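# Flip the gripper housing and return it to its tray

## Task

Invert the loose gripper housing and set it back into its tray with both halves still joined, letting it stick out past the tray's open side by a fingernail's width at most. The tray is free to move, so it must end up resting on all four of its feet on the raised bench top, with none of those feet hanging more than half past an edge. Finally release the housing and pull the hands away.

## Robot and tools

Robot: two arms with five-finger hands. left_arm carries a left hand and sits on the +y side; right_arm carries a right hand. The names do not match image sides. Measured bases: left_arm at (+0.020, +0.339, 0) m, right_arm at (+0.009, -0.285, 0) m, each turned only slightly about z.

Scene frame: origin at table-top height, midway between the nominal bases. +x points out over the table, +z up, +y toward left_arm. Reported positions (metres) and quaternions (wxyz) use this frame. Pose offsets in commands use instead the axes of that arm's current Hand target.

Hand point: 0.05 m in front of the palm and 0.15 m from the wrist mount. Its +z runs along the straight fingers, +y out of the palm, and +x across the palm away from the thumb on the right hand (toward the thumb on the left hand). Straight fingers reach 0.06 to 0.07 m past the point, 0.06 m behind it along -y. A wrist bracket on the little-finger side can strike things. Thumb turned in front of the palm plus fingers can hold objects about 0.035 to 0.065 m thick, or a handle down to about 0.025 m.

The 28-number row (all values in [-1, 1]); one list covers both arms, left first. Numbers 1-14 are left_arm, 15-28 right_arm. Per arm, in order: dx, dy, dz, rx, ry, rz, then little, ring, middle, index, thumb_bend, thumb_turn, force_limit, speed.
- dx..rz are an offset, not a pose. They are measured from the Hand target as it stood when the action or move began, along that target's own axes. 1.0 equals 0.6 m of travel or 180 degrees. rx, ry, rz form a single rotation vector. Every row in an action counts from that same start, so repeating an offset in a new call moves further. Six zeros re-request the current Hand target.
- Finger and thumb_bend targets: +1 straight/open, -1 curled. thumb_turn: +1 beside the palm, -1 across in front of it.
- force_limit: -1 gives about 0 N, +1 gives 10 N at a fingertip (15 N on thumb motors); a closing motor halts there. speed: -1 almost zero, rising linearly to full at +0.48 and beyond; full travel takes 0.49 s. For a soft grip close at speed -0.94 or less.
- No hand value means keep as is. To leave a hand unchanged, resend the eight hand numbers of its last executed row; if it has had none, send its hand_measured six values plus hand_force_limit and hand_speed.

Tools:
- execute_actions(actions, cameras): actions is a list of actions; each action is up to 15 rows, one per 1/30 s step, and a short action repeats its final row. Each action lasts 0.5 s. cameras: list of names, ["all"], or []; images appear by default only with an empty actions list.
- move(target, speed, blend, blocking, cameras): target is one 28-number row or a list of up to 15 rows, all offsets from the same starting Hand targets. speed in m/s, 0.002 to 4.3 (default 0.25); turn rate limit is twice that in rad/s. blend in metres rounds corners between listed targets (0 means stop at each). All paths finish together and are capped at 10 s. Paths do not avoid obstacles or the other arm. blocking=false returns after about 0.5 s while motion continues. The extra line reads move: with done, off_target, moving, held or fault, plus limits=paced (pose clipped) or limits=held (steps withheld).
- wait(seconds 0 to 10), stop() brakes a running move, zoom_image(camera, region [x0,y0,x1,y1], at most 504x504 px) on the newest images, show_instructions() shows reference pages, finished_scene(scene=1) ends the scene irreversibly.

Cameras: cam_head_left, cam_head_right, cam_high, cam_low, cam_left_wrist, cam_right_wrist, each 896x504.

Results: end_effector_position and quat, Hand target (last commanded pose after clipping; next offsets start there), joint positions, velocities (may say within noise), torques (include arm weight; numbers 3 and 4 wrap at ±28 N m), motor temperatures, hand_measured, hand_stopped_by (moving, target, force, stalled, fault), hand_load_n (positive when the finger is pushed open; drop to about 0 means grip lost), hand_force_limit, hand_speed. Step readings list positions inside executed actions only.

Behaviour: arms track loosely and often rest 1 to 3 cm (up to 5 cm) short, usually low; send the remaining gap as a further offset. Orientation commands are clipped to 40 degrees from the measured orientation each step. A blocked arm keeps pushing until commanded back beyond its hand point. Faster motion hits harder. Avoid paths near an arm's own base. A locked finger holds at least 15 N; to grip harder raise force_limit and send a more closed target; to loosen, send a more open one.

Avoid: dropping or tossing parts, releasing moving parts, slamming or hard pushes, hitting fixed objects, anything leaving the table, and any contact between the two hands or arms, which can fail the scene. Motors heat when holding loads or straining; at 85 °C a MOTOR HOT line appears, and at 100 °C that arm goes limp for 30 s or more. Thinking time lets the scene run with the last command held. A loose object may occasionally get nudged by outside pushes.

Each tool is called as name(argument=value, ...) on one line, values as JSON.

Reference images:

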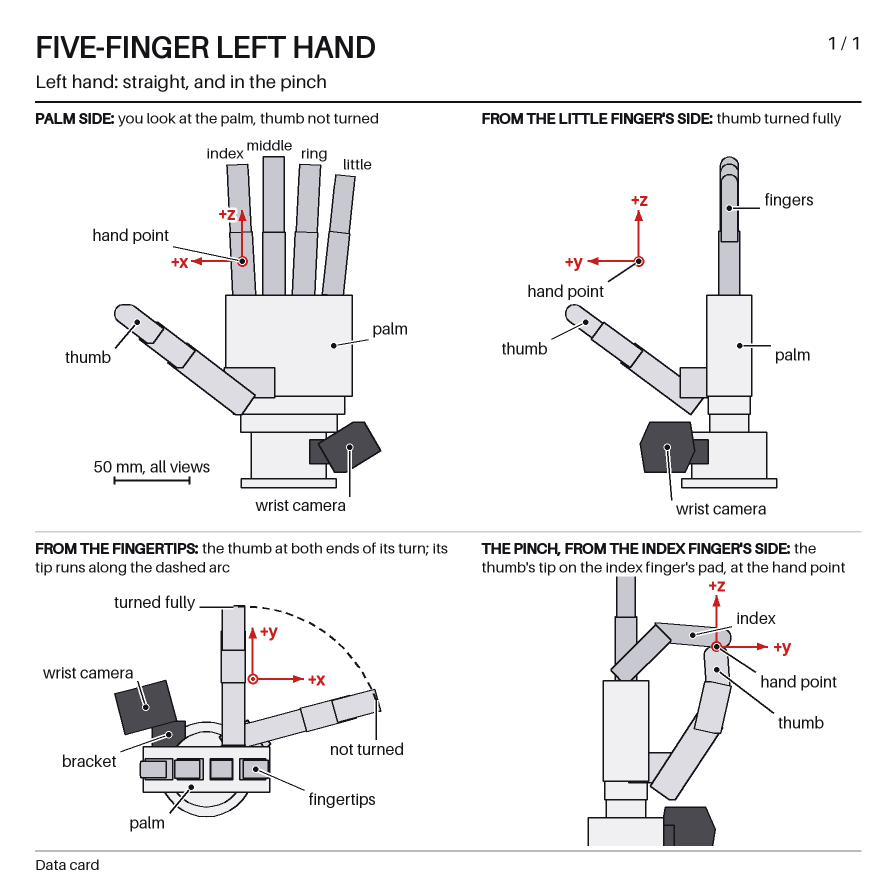

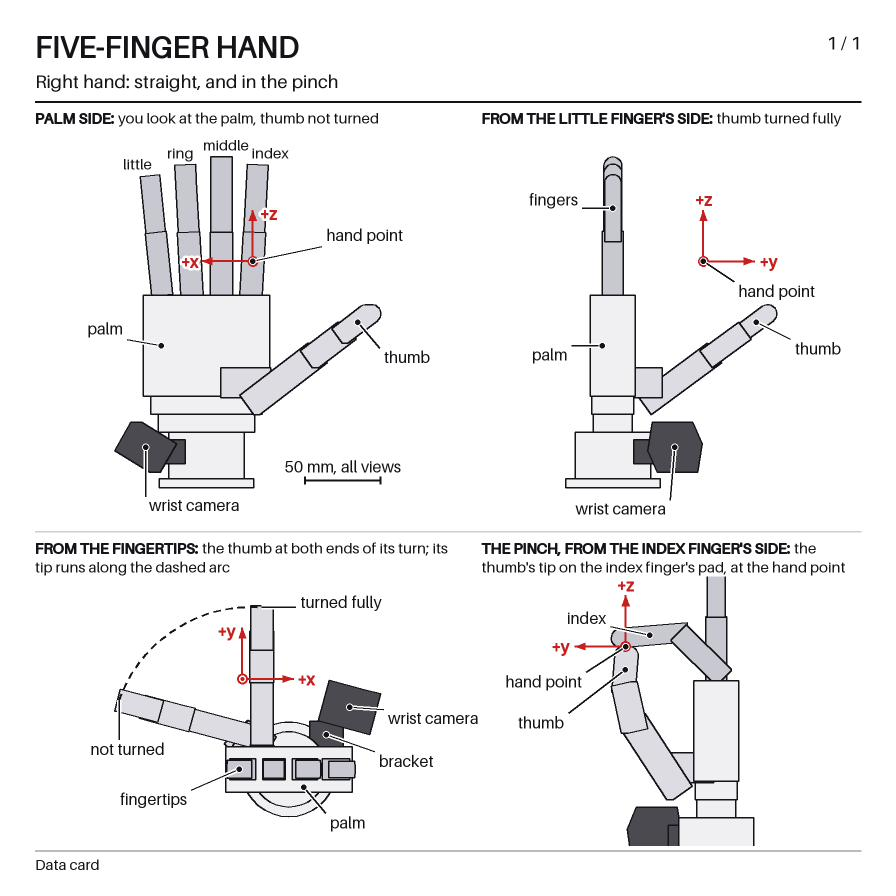

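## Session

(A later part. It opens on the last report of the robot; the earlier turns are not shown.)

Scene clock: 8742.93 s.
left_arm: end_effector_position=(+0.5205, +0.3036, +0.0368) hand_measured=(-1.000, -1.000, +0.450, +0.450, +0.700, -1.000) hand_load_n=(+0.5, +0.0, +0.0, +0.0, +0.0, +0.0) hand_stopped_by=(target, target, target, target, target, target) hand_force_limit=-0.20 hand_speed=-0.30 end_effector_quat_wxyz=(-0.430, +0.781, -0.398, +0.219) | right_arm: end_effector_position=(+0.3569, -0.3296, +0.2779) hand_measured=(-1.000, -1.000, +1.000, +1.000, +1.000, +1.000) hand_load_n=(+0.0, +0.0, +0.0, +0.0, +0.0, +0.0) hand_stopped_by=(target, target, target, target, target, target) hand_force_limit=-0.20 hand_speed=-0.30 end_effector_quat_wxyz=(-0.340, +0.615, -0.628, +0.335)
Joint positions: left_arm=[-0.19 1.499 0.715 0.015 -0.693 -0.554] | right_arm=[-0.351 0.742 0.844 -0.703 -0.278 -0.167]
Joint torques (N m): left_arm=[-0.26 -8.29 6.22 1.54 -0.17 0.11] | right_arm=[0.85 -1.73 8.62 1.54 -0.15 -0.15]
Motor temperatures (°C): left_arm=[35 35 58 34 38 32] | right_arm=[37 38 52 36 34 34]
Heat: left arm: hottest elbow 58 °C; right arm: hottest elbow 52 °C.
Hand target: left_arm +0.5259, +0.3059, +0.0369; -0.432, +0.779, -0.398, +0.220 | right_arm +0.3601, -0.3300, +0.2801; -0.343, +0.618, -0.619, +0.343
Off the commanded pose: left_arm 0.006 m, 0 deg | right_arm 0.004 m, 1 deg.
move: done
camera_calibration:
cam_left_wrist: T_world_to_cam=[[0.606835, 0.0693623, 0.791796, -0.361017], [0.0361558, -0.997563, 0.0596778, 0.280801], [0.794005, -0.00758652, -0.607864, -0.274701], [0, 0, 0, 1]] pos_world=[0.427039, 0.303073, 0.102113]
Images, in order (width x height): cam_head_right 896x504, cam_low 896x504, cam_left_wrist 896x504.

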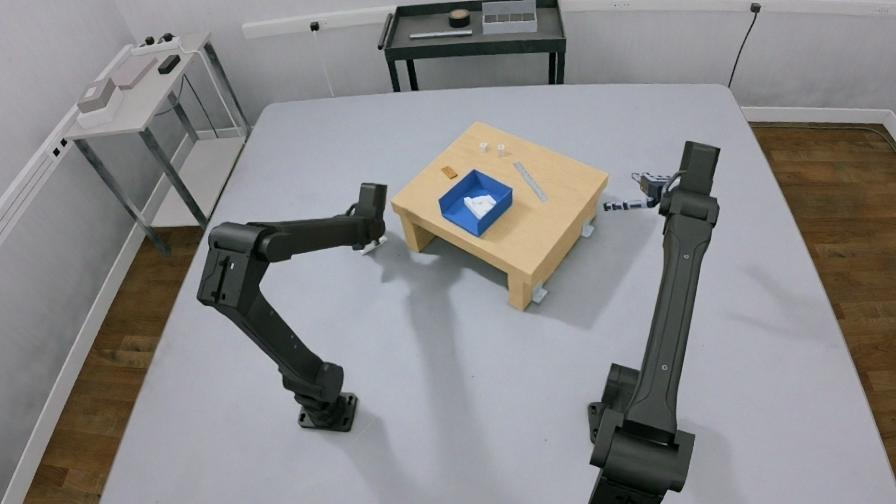

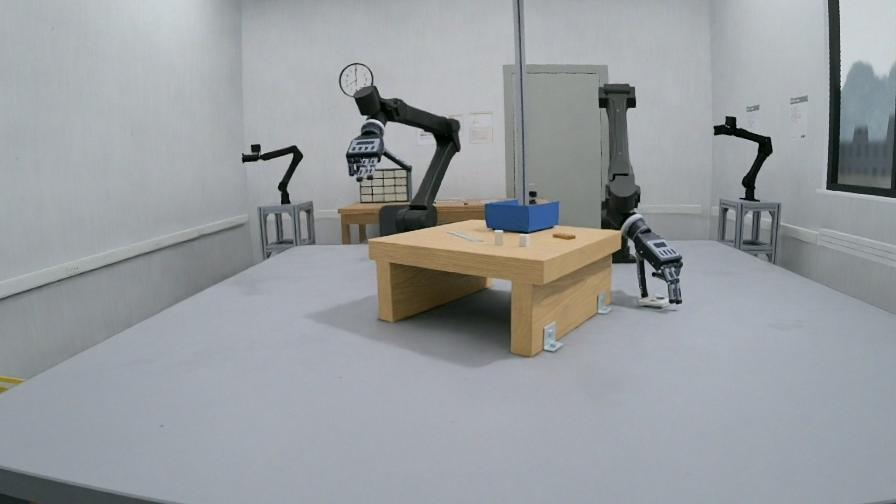

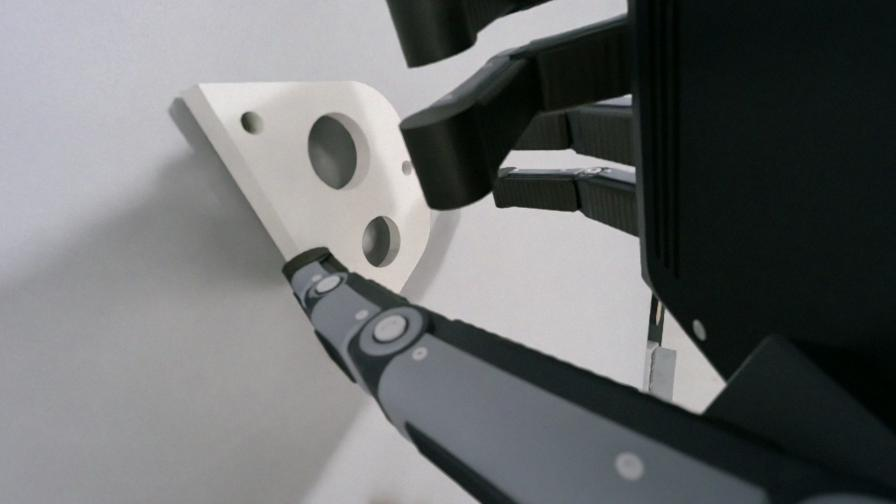

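move(target=[-0.0168,0.0287,0.0012,0,0,0,-1,-1,0.45,0.45,0.7,-1,-0.2,-0.3,0,0,0,0,0,0,-1,-1,1,1,1,1,-0.2,-0.3], speed=0.05, cameras=["cam_head_right","cam_left_wrist","cam_low"])

zoom_image(camera="cam_head_right", region=[335, 215, 405, 265])

zoom_image(camera="cam_low", region=[610, 260, 700, 325])

Scene clock: 8757.23 s.
left_arm: end_effector_position=(+0.5203, +0.3033, +0.0352) hand_measured=(-1.000, -1.000, +0.450, +0.450, +0.700, -1.000) hand_load_n=(+0.0, +0.0, +0.0, +0.0, +0.5, -2.0) hand_stopped_by=(target, target, target, target, target, target) hand_force_limit=-0.20 hand_speed=-0.30 end_effector_quat_wxyz=(-0.433, +0.778, -0.391, +0.233) | right_arm: end_effector_position=(+0.3569, -0.3296, +0.2779) hand_measured=(-1.000, -1.000, +1.000, +1.000, +1.000, +1.000) hand_load_n=(+0.0, +0.5, +0.0, +0.0, +0.0, +0.0) hand_stopped_by=(target, target, target, target, target, target) hand_force_limit=-0.20 hand_speed=-0.30 end_effector_quat_wxyz=(-0.340, +0.615, -0.628, +0.335)
Joint positions: left_arm=[-0.19 1.499 0.688 0.076 -0.691 -0.551] | right_arm=[-0.351 0.742 0.844 -0.703 -0.278 -0.167]
Joint torques (N m): left_arm=[-0.32 -7.77 4.51 1.33 -0.2 0.09] | right_arm=[0.85 -1.73 8.62 1.54 -0.15 -0.15]
Motor temperatures (°C): left_arm=[35 35 56 34 38 32] | right_arm=[37 38 52 36 34 34]
Heat: left arm: hottest elbow 56 °C; right arm: hottest elbow 52 °C.
Hand target: left_arm +0.5132, +0.3090, +0.0220; -0.432, +0.779, -0.398, +0.221 | right_arm +0.3601, -0.3300, +0.2801; -0.343, +0.618, -0.619, +0.343
Off the commanded pose: left_arm 0.016 m, 2 deg | right_arm 0.004 m, 1 deg.
move: off_target (left_arm)
camera_calibration:
cam_left_wrist: T_world_to_cam=[[0.581345, 0.0737758, 0.810306, -0.348361], [0.0315462, -0.997176, 0.0681572, 0.282657], [0.813045, -0.0140608, -0.58203, -0.28435], [0, 0, 0, 1]] pos_world=[0.42479, 0.303561, 0.0975132]
Images, in order (width x height): cam_head_right 896x504, cam_low 896x504, cam_left_wrist 896x504.

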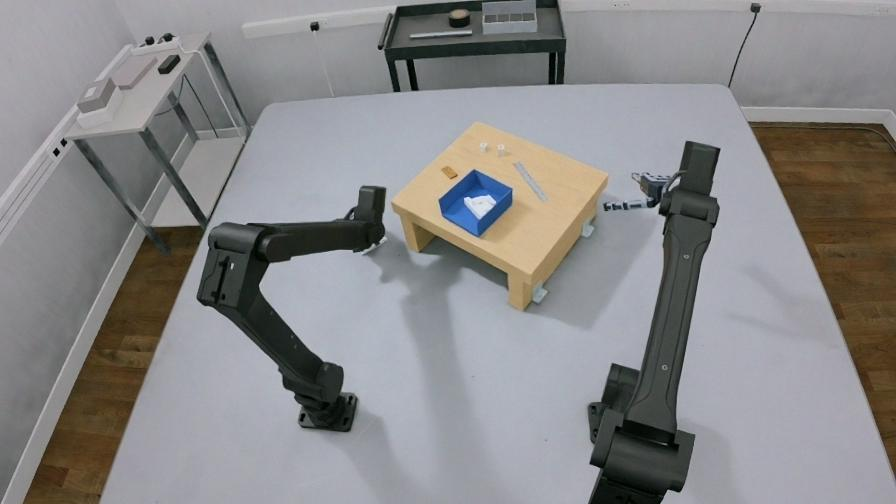

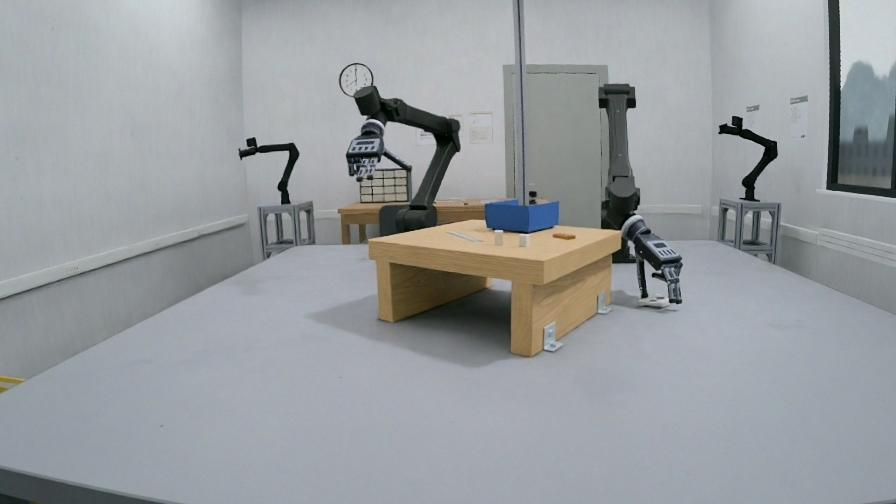

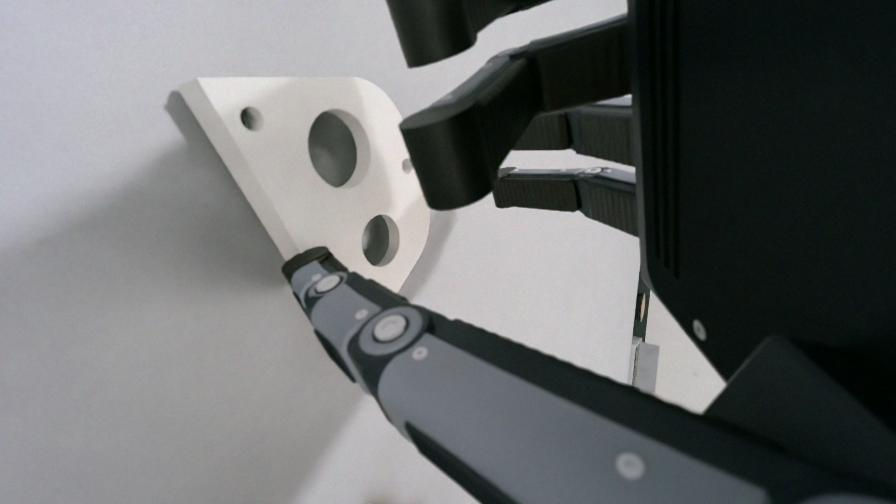

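Scaled by 7.200 from the camera's 896x504 image, which has a finer 1280x720 frame.

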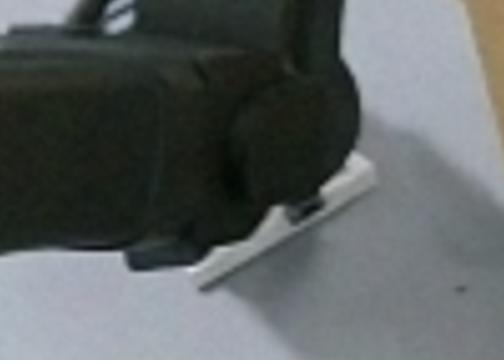

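Scaled by 5.600 from the camera's 896x504 image, which has a finer 1280x720 frame.

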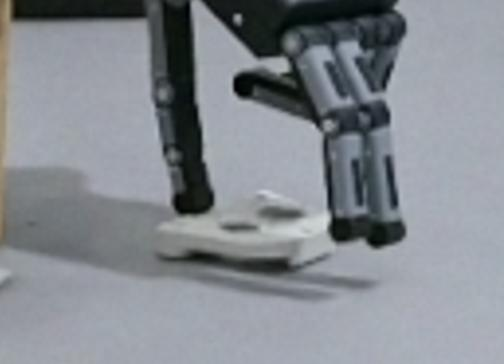

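move(target=[-0.0049,-0.0643,-0.048,0,0,0,-1,-1,0.45,0.45,0.7,-1,-0.2,-0.3,0,0,0,0,0,0,-1,-1,1,1,1,1,-0.2,-0.3], speed=0.06)

Scene clock: 8766.23 s.
left_arm: end_effector_position=(+0.4992, +0.3083, +0.0559) hand_measured=(-1.000, -1.000, +0.450, +0.450, +0.700, -1.000) hand_load_n=(+0.0, +0.0, -0.5, +0.5, +0.0, +0.0) hand_stopped_by=(target, target, target, target, target, target) hand_force_limit=-0.20 hand_speed=-0.30 end_effector_quat_wxyz=(-0.428, +0.781, -0.403, +0.212) | right_arm: end_effector_position=(+0.3569, -0.3296, +0.2779) hand_measured=(-1.000, -1.000, +1.000, +1.000, +1.000, +1.000) hand_load_n=(+0.0, +0.0, +0.0, +0.0, +0.0, +0.0) hand_stopped_by=(target, target, target, target, target, target) hand_force_limit=-0.20 hand_speed=-0.30 end_effector_quat_wxyz=(-0.340, +0.615, -0.628, +0.335)
Joint positions: left_arm=[-0.19 1.403 0.688 -0.07 -0.691 -0.551] | right_arm=[-0.351 0.742 0.844 -0.703 -0.278 -0.167]
Joint torques (N m): left_arm=[-0.38 -9.05 7.56 0.73 -0.31 0.07] | right_arm=[0.79 -1.73 8.62 1.54 -0.15 -0.15]
Motor temperatures (°C): left_arm=[35 35 55 34 38 32] | right_arm=[37 38 52 36 34 34]
Heat: left arm: hottest elbow 55 °C; right arm: hottest elbow 52 °C.
Hand target: left_arm +0.5083, +0.3090, +0.0701; -0.432, +0.779, -0.397, +0.221 | right_arm +0.3601, -0.3300, +0.2801; -0.343, +0.618, -0.619, +0.343
Off the commanded pose: left_arm 0.017 m, 1 deg | right_arm 0.004 m, 1 deg.
move: off_target (left_arm)

move(target=[0.0075,0.0398,0.0403,0,0,0,-1,-1,0.45,0.45,0.7,-1,-0.2,-0.3,0,0,0,0,0,0,-1,-1,1,1,1,1,-0.2,-0.3], speed=0.05, cameras=["cam_head_right","cam_left_wrist","cam_low"])

zoom_image(camera="cam_head_right", region=[335, 215, 405, 265])

zoom_image(camera="cam_low", region=[610, 260, 700, 325])

Scene clock: 8777.47 s.
left_arm: end_effector_position=(+0.5116, +0.3079, +0.0353) hand_measured=(-1.000, -1.000, +0.450, +0.450, +0.700, -1.000) hand_load_n=(+0.0, +0.0, +0.0, +0.0, +0.0, +0.0) hand_stopped_by=(target, target, target, target, target, target) hand_force_limit=-0.20 hand_speed=-0.30 end_effector_quat_wxyz=(-0.429, +0.781, -0.399, +0.217) | right_arm: end_effector_position=(+0.3569, -0.3296, +0.2779) hand_measured=(-1.000, -1.000, +1.000, +1.000, +1.000, +1.000) hand_load_n=(+0.5, +0.0, +0.0, +0.0, +0.0, +0.0) hand_stopped_by=(target, target, target, target, target, target) hand_force_limit=-0.20 hand_speed=-0.30 end_effector_quat_wxyz=(-0.340, +0.615, -0.628, +0.335)
Joint positions: left_arm=[-0.185 1.48 0.688 0.023 -0.689 -0.548] | right_arm=[-0.351 0.742 0.844 -0.703 -0.278 -0.167]
Joint torques (N m): left_arm=[-0.32 -8.18 6.24 1.58 -0.17 0.1] | right_arm=[0.85 -1.73 8.62 1.54 -0.15 -0.15]
Motor temperatures (°C): left_arm=[35 35 55 34 38 32] | right_arm=[37 38 52 36 34 34]
Heat: left arm: hottest elbow 55 °C; right arm: hottest elbow 52 °C.
Hand target: left_arm +0.5173, +0.3101, +0.0371; -0.432, +0.779, -0.397, +0.221 | right_arm +0.3601, -0.3300, +0.2801; -0.343, +0.618, -0.619, +0.343
Off the commanded pose: left_arm 0.006 m, 1 deg | right_arm 0.004 m, 1 deg.
move: done
camera_calibration:
cam_left_wrist: T_world_to_cam=[[0.609111, 0.0686546, 0.790108, -0.355568], [0.0361411, -0.997614, 0.0588235, 0.285592], [0.792261, -0.00727471, -0.610139, -0.267684], [0, 0, 0, 1]] pos_world=[0.418334, 0.307375, 0.100813]
Images, in order (width x height): cam_head_right 896x504, cam_low 896x504, cam_left_wrist 896x504.

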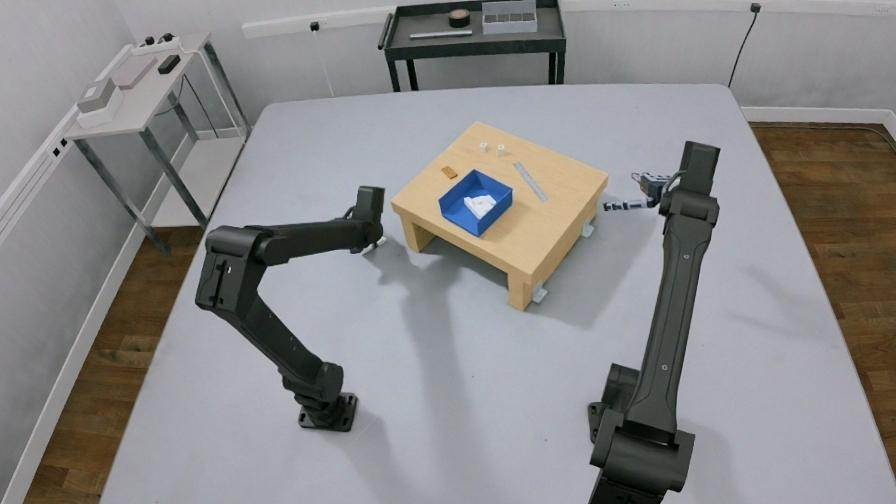

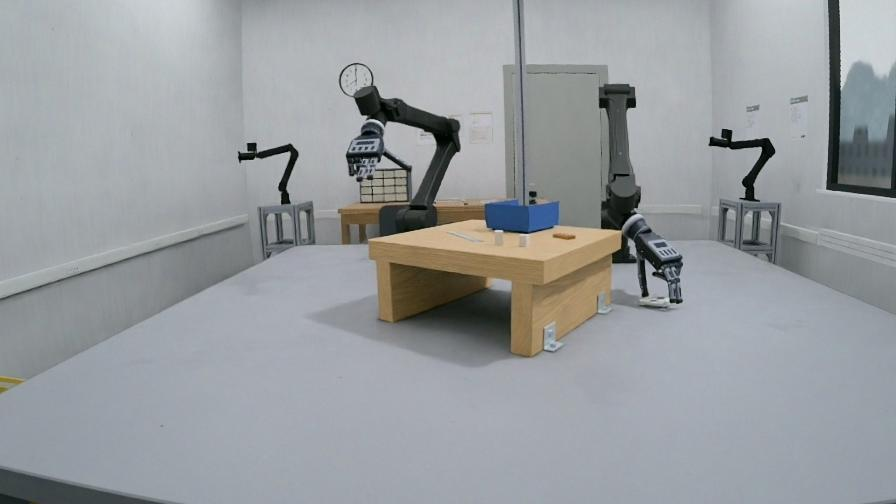

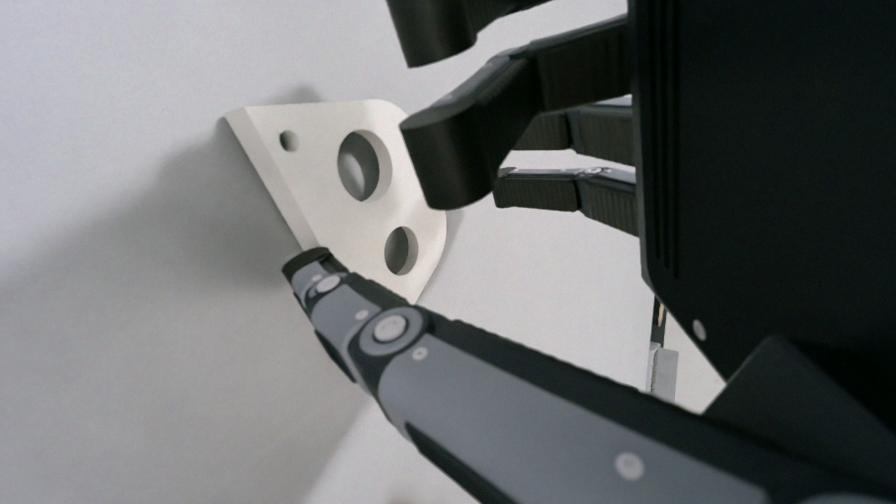

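Scaled by 7.200 from the camera's 896x504 image, which has a finer 1280x720 frame.

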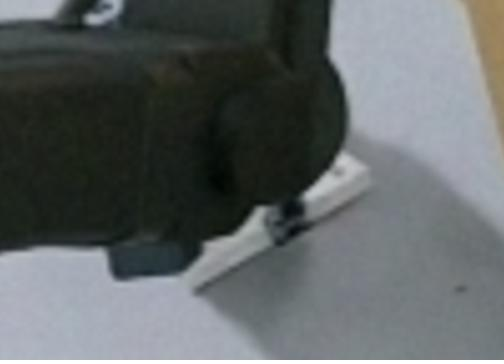

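Scaled by 5.600 from the camera's 896x504 image, which has a finer 1280x720 frame.

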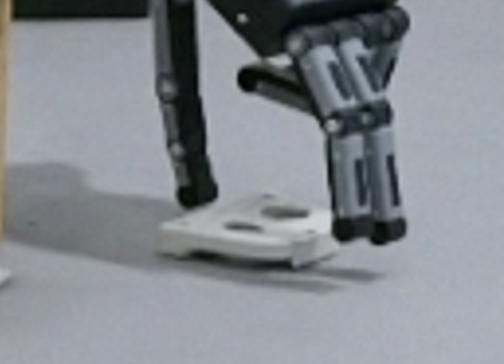

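move(target=[-0.0033,-0.0078,-0.044,0,0,0,-1,-1,0.45,0.45,0.7,-1,-0.2,-0.3,0,0,0,0,0,0,-1,-1,1,1,1,1,-0.2,-0.3], speed=0.06)

Scene clock: 8799.70 s.
left_arm: end_effector_position=(+0.5038, +0.3012, +0.0549) hand_measured=(-1.000, -1.000, +0.450, +0.450, +0.700, -1.000) hand_load_n=(+0.0, +0.0, +0.0, +0.0, +0.0, +0.0) hand_stopped_by=(target, target, target, target, target, target) hand_force_limit=-0.20 hand_speed=-0.30 end_effector_quat_wxyz=(-0.433, +0.777, -0.400, +0.220) | right_arm: end_effector_position=(+0.3569, -0.3296, +0.2779) hand_measured=(-1.000, -1.000, +1.000, +1.000, +1.000, +1.000) hand_load_n=(+0.0, +0.0, +0.0, +0.0, +0.0, +0.0) hand_stopped_by=(target, target, target, target, target, target) hand_force_limit=-0.20 hand_speed=-0.30 end_effector_quat_wxyz=(-0.340, +0.615, -0.628, +0.335)
Joint positions: left_arm=[-0.209 1.419 0.688 -0.038 -0.709 -0.557] | right_arm=[-0.351 0.742 0.844 -0.703 -0.278 -0.167]
Joint torques (N m): left_arm=[-1.2 -9 5.42 0.73 -0.43 -0.14] | right_arm=[0.85 -1.73 8.64 1.54 -0.15 -0.15]
Heat: left arm: hottest elbow 54 °C; right arm: hottest elbow 52 °C.
Hand target: left_arm +0.5000, +0.3000, +0.0551; -0.432, +0.779, -0.397, +0.221 | right_arm +0.3601, -0.3300, +0.2801; -0.343, +0.618, -0.619, +0.343
Off the commanded pose: left_arm 0.004 m, 0 deg | right_arm 0.004 m, 1 deg.
move: done

move(target=[0.0002,0.042,0.0335,0,0,0,-1,-1,0.45,0.45,0.7,-1,-0.2,-0.3,0,0,0,0,0,0,-1,-1,1,1,1,1,-0.2,-0.3], speed=0.05, cameras=["cam_head_right","cam_left_wrist","cam_low"])

zoom_image(camera="cam_head_right", region=[335, 215, 405, 265])

zoom_image(camera="cam_low", region=[610, 260, 700, 325])

Scene clock: 8815.63 s.
left_arm: end_effector_position=(+0.5032, +0.3013, +0.0263) hand_measured=(-1.000, -1.000, +0.450, +0.450, +0.700, -1.000) hand_load_n=(+0.0, +0.0, +0.5, +0.0, +0.5, +0.0) hand_stopped_by=(target, target, target, target, target, target) hand_force_limit=-0.20 hand_speed=-0.30 end_effector_quat_wxyz=(-0.433, +0.778, -0.401, +0.218) | right_arm: end_effector_position=(+0.3569, -0.3296, +0.2779) hand_measured=(-1.000, -1.000, +1.000, +1.000, +1.000, +1.000) hand_load_n=(+0.0, +0.0, +0.0, +0.0, +0.0, +0.0) hand_stopped_by=(target, target, target, target, target, target) hand_force_limit=-0.20 hand_speed=-0.30 end_effector_quat_wxyz=(-0.340, +0.615, -0.628, +0.335)
Joint positions: left_arm=[-0.209 1.487 0.66 0.055 -0.709 -0.557] | right_arm=[-0.351 0.742 0.844 -0.703 -0.278 -0.167]
Joint torques (N m): left_arm=[-0.62 -8.06 5.04 1.52 -0.23 -0.08] | right_arm=[0.85 -1.73 8.64 1.54 -0.15 -0.15]
Heat: left arm: hottest elbow 53 °C; right arm: hottest elbow 52 °C.
Hand target: left_arm +0.5030, +0.3021, +0.0229; -0.432, +0.779, -0.398, +0.220 | right_arm +0.3601, -0.3300, +0.2801; -0.343, +0.618, -0.619, +0.343
Off the commanded pose: left_arm 0.003 m, 0 deg | right_arm 0.004 m, 1 deg.
move: done
camera_calibration:
cam_left_wrist: T_world_to_cam=[[0.606238, 0.0590276, 0.79309, -0.338676], [0.0306625, -0.998235, 0.0508577, 0.283041], [0.794692, -0.00651378, -0.606978, -0.268032], [0, 0, 0, 1]] pos_world=[0.409642, 0.300787, 0.0915156]
Images, in order (width x height): cam_head_right 896x504, cam_low 896x504, cam_left_wrist 896x504.

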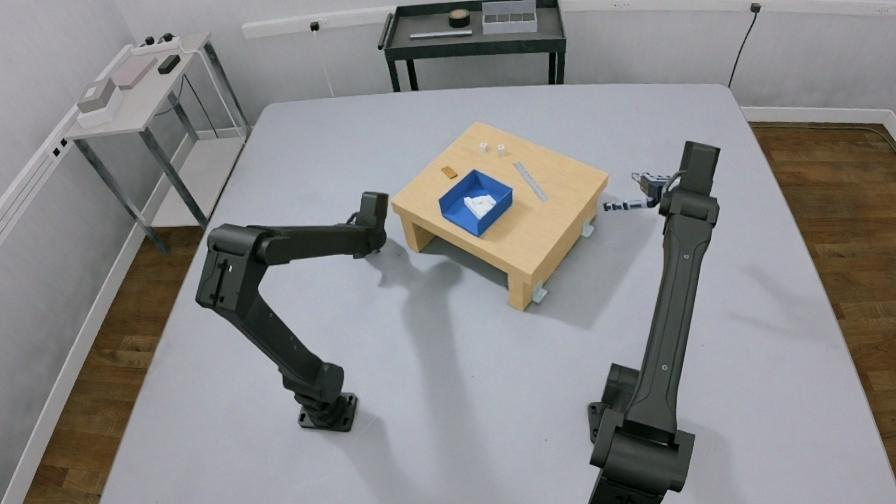

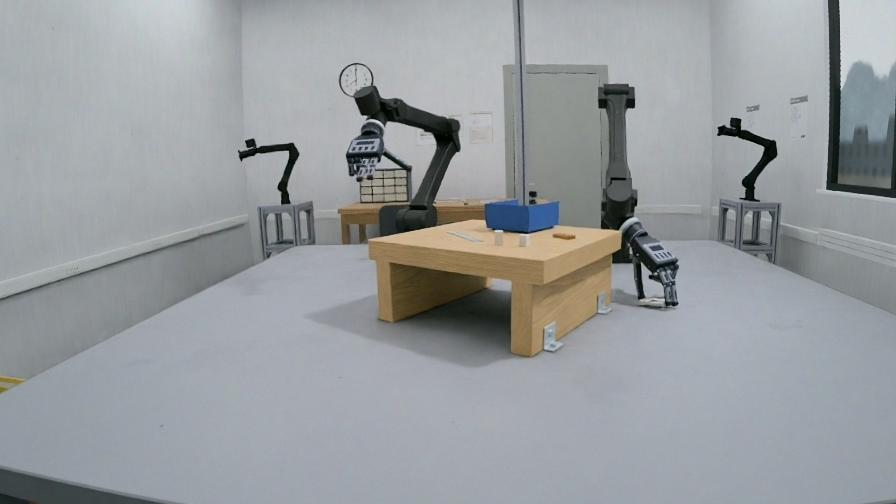

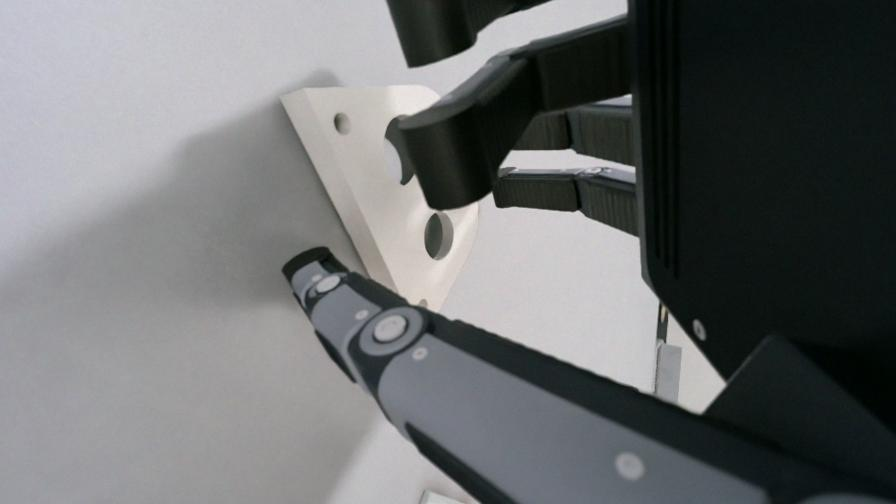

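Scaled by 7.200 from the camera's 896x504 image, which has a finer 1280x720 frame.

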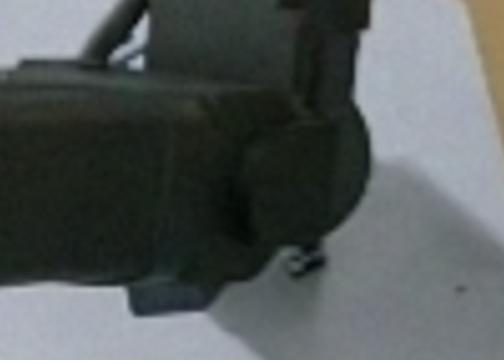

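Scaled by 5.600 from the camera's 896x504 image, which has a finer 1280x720 frame.

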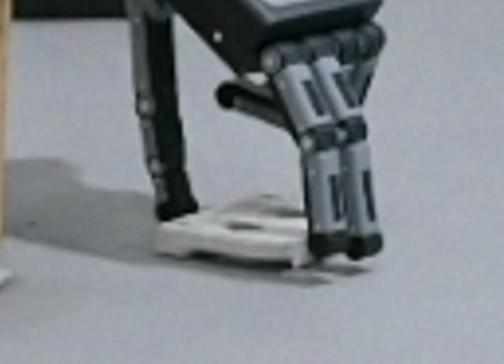

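move(target=[0.0002,-0.013,-0.001,0,0,0,-1,-1,0.45,0.45,0.7,-1,-0.2,-0.3,0,0,0,0,0,0,-1,-1,1,1,1,1,-0.2,-0.3], speed=0.05)

Scene clock: 8849.73 s.
left_arm: end_effector_position=(+0.5033, +0.3017, +0.0261) hand_measured=(-1.000, -1.000, +0.450, +0.450, +0.700, -1.000) hand_load_n=(+0.0, +0.0, +0.0, +0.5, +0.0, +0.0) hand_stopped_by=(target, target, target, target, target, target) hand_force_limit=-0.20 hand_speed=-0.30 end_effector_quat_wxyz=(-0.432, +0.778, -0.401, +0.219) | right_arm: end_effector_position=(+0.3569, -0.3296, +0.2779) hand_measured=(-1.000, -1.000, +1.000, +1.000, +1.000, +1.000) hand_load_n=(+0.0, +0.0, +0.0, -0.5, +0.0, +0.0) hand_stopped_by=(target, target, target, target, target, target) hand_force_limit=-0.20 hand_speed=-0.30 end_effector_quat_wxyz=(-0.340, +0.615, -0.628, +0.335)
Joint positions: left_arm=[-0.207 1.487 0.66 0.055 -0.705 -0.557] | right_arm=[-0.351 0.742 0.844 -0.703 -0.278 -0.167]
Joint torques (N m): left_arm=[-0.15 -8.94 5.89 0.83 -0.17 -0.01] | right_arm=[0.85 -1.73 8.64 1.52 -0.15 -0.15]
Heat: left arm: hottest elbow 52 °C; right arm: hottest elbow 52 °C.
Hand target: left_arm +0.5060, +0.3041, +0.0298; -0.432, +0.779, -0.398, +0.220 | right_arm +0.3601, -0.3300, +0.2801; -0.343, +0.618, -0.619, +0.343
Off the commanded pose: left_arm 0.005 m, 0 deg | right_arm 0.004 m, 1 deg.
move: done

move(target=[0,0,0,0,0,0,-1,-1,0.05,0.05,0.7,-1,-0.2,-0.9,0,0,0,0,0,0,-1,-1,1,1,1,1,-0.2,-0.3], speed=0.05, cameras=["cam_head_right","cam_left_wrist","cam_low"])

zoom_image(camera="cam_low", region=[610, 260, 700, 325])

Scene clock: 8856.87 s.
left_arm: end_effector_position=(+0.5033, +0.3017, +0.0261) hand_measured=(-1.000, -1.000, +0.136, +0.116, +0.702, -1.000) hand_load_n=(+0.0, +0.0, +4.5, +4.5, +8.5, -0.5) hand_stopped_by=(target, target, force, force, target, target) hand_force_limit=-0.20 hand_speed=-0.90 end_effector_quat_wxyz=(-0.432, +0.778, -0.401, +0.219) | right_arm: end_effector_position=(+0.3569, -0.3296, +0.2779) hand_measured=(-1.000, -1.000, +1.000, +1.000, +1.000, +1.000) hand_load_n=(+0.0, +0.0, +0.0, +0.0, +0.0, +0.0) hand_stopped_by=(target, target, target, target, target, target) hand_force_limit=-0.20 hand_speed=-0.30 end_effector_quat_wxyz=(-0.340, +0.615, -0.628, +0.335)
Joint positions: left_arm=[-0.207 1.487 0.66 0.055 -0.705 -0.557] | right_arm=[-0.351 0.742 0.844 -0.703 -0.278 -0.167]
Joint torques (N m): left_arm=[-0.38 -9 5.9 0.81 -0.18 0] | right_arm=[0.85 -1.73 8.64 1.54 -0.15 -0.15]
Heat: left arm: hottest elbow 52 °C; right arm: hottest elbow 52 °C.
Hand target: left_arm +0.5060, +0.3041, +0.0298; -0.432, +0.779, -0.398, +0.220 | right_arm +0.3601, -0.3300, +0.2801; -0.343, +0.618, -0.619, +0.343
Off the commanded pose: left_arm 0.005 m, 0 deg | right_arm 0.004 m, 1 deg.
move: done
camera_calibration:
cam_left_wrist: T_world_to_cam=[[0.606831, 0.06085, 0.792498, -0.339411], [0.0302757, -0.998111, 0.0534548, 0.283524], [0.794254, -0.00844462, -0.607527, -0.267497], [0, 0, 0, 1]] pos_world=[0.409841, 0.301383, 0.0913149]
Images, in order (width x height): cam_head_right 896x504, cam_low 896x504, cam_left_wrist 896x504.

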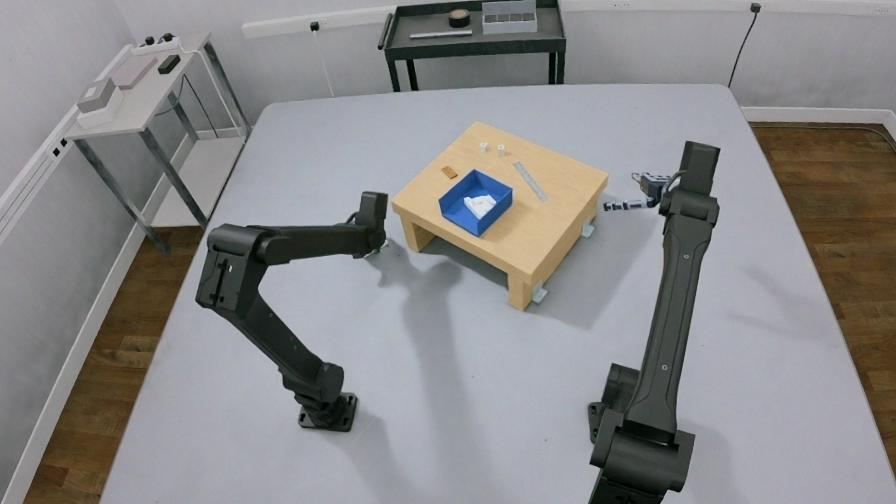

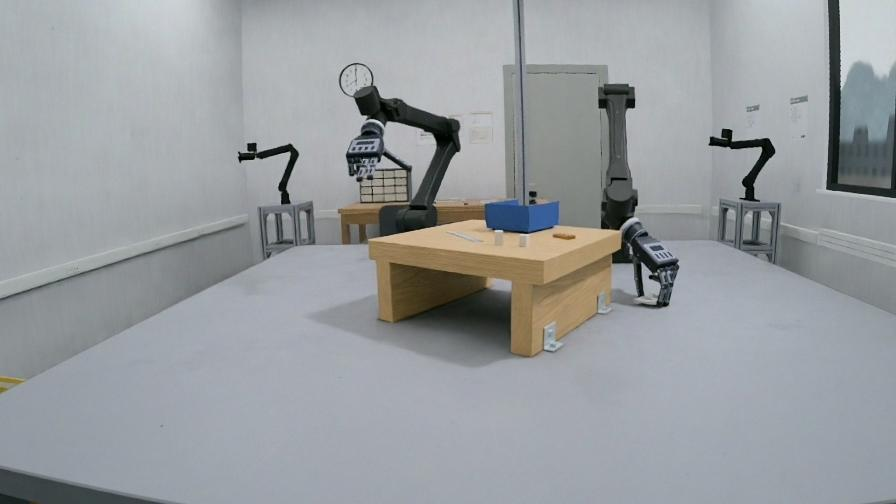

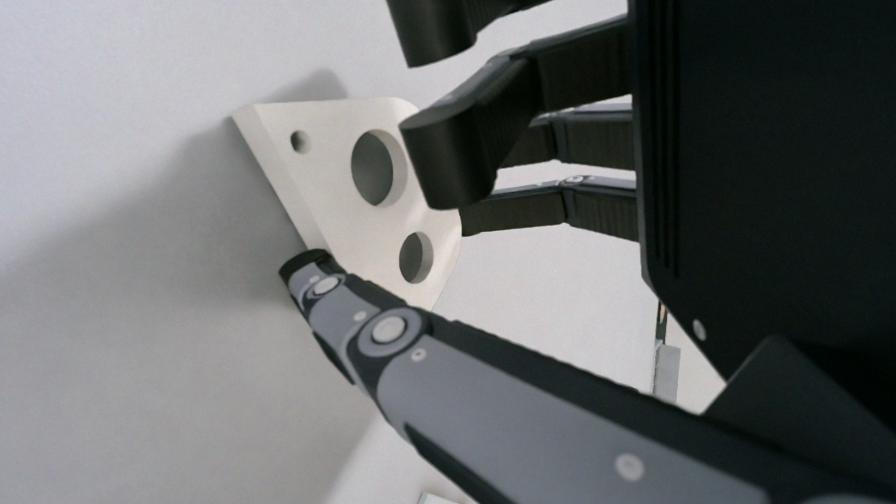

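Scaled by 5.600 from the camera's 896x504 image, which has a finer 1280x720 frame.

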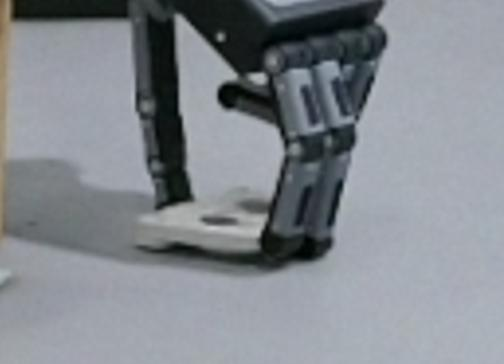

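move(target=[0,-0.1413,-0.0883,0,0,0,-1,-1,0.05,0.05,0.7,-1,-0.2,-0.9,0,0,0,0,0,0,-1,-1,1,1,1,1,-0.2,-0.3], speed=0.08, cameras=["cam_head_left","cam_head_right","cam_left_wrist","cam_low"])

zoom_image(camera="cam_low", region=[610, 220, 700, 285])

Scene clock: 8865.93 s.
left_arm: end_effector_position=(+0.4854, +0.3061, +0.1013) hand_measured=(-1.000, -1.000, +0.136, +0.116, +0.702, -1.000) hand_load_n=(+0.0, +0.5, +4.0, +4.5, +8.5, +0.0) hand_stopped_by=(target, target, force, force, target, target) hand_force_limit=-0.20 hand_speed=-0.90 end_effector_quat_wxyz=(-0.426, +0.780, -0.412, +0.198) | right_arm: end_effector_position=(+0.3569, -0.3296, +0.2779) hand_measured=(-1.000, -1.000, +1.000, +1.000, +1.000, +1.000) hand_load_n=(+0.0, +0.0, +0.0, +0.0, +0.0, +0.0) hand_stopped_by=(target, target, target, target, target, target) hand_force_limit=-0.20 hand_speed=-0.30 end_effector_quat_wxyz=(-0.340, +0.615, -0.628, +0.335)
Joint positions: left_arm=[-0.207 1.288 0.743 -0.276 -0.704 -0.557] | right_arm=[-0.351 0.742 0.844 -0.703 -0.278 -0.167]
Joint torques (N m): left_arm=[-0.32 -8.12 10.35 0.59 -0.22 0] | right_arm=[0.85 -1.73 8.64 1.54 -0.15 -0.15]
Heat: left arm: hottest elbow 52 °C; right arm: hottest elbow 52 °C.
Hand target: left_arm +0.5060, +0.3040, +0.1299; -0.432, +0.779, -0.398, +0.221 | right_arm +0.3601, -0.3300, +0.2801; -0.343, +0.618, -0.619, +0.343
Off the commanded pose: left_arm 0.035 m, 3 deg | right_arm 0.004 m, 1 deg.
move: off_target (left_arm)
camera_calibration:
cam_left_wrist: T_world_to_cam=[[0.643159, 0.0518259, 0.763977, -0.400399], [0.0322341, -0.998655, 0.0406093, 0.284919], [0.765054, -0.00149214, -0.643965, -0.191792], [0, 0, 0, 1]] pos_world=[0.395067, 0.305001, 0.170818]
Images, in order (width x height): cam_head_left 896x504, cam_head_right 896x504, cam_low 896x504, cam_left_wrist 896x504.

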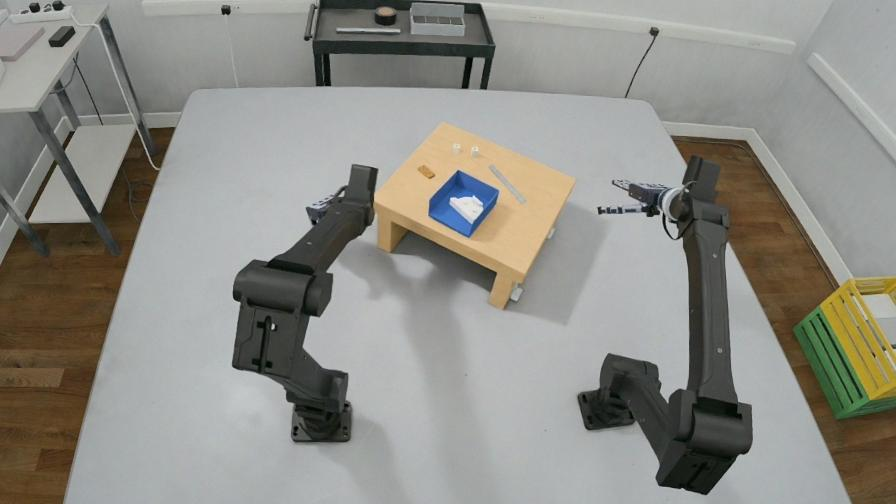

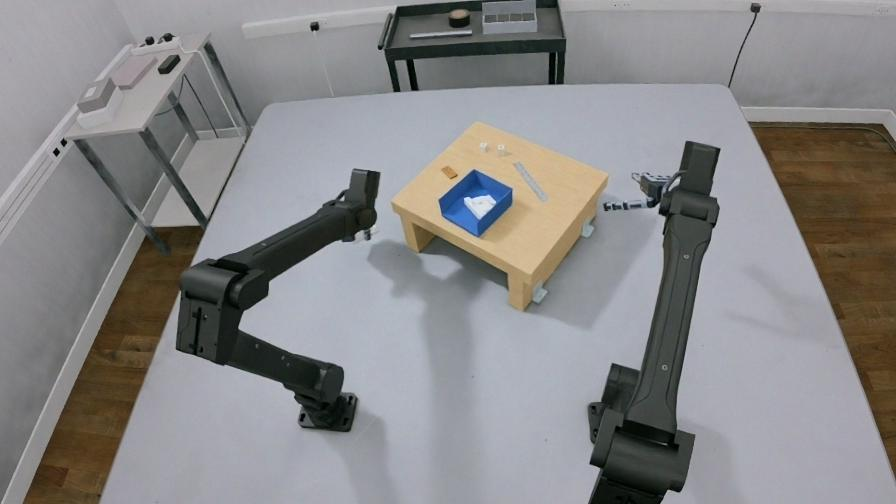

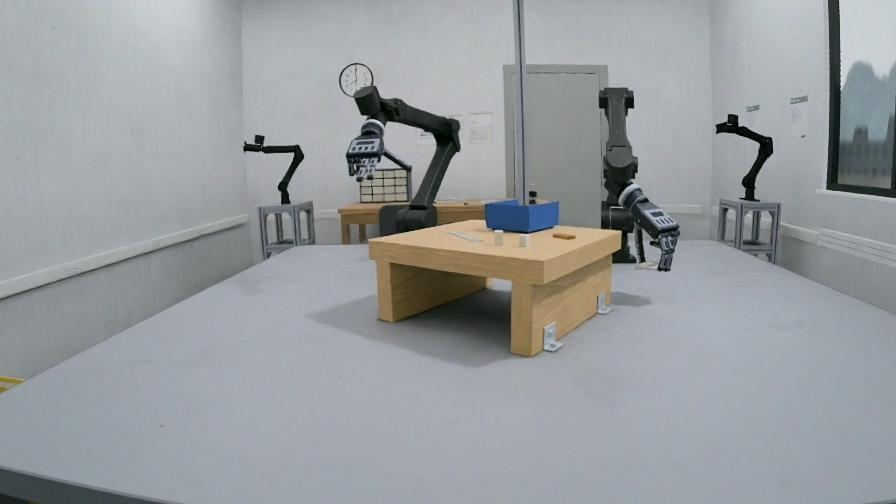

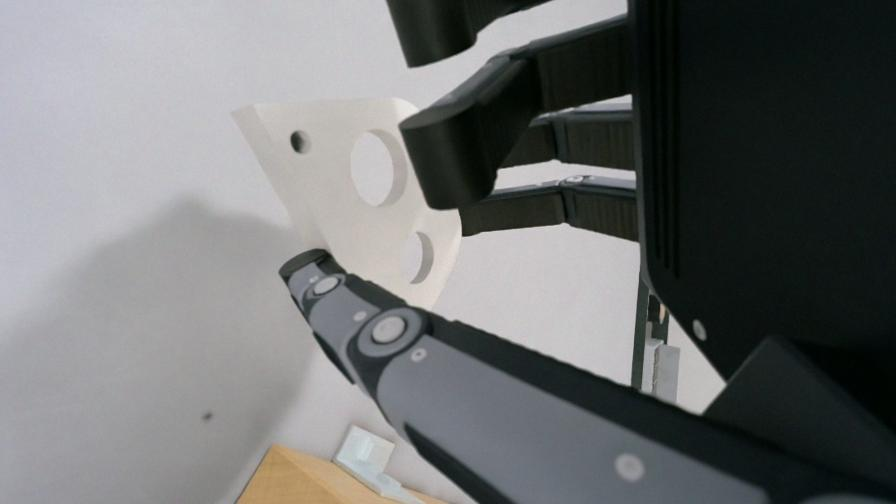

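Scaled by 5.600 from the camera's 896x504 image, which has a finer 1280x720 frame.

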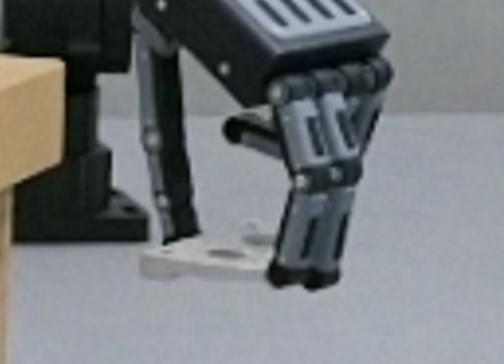

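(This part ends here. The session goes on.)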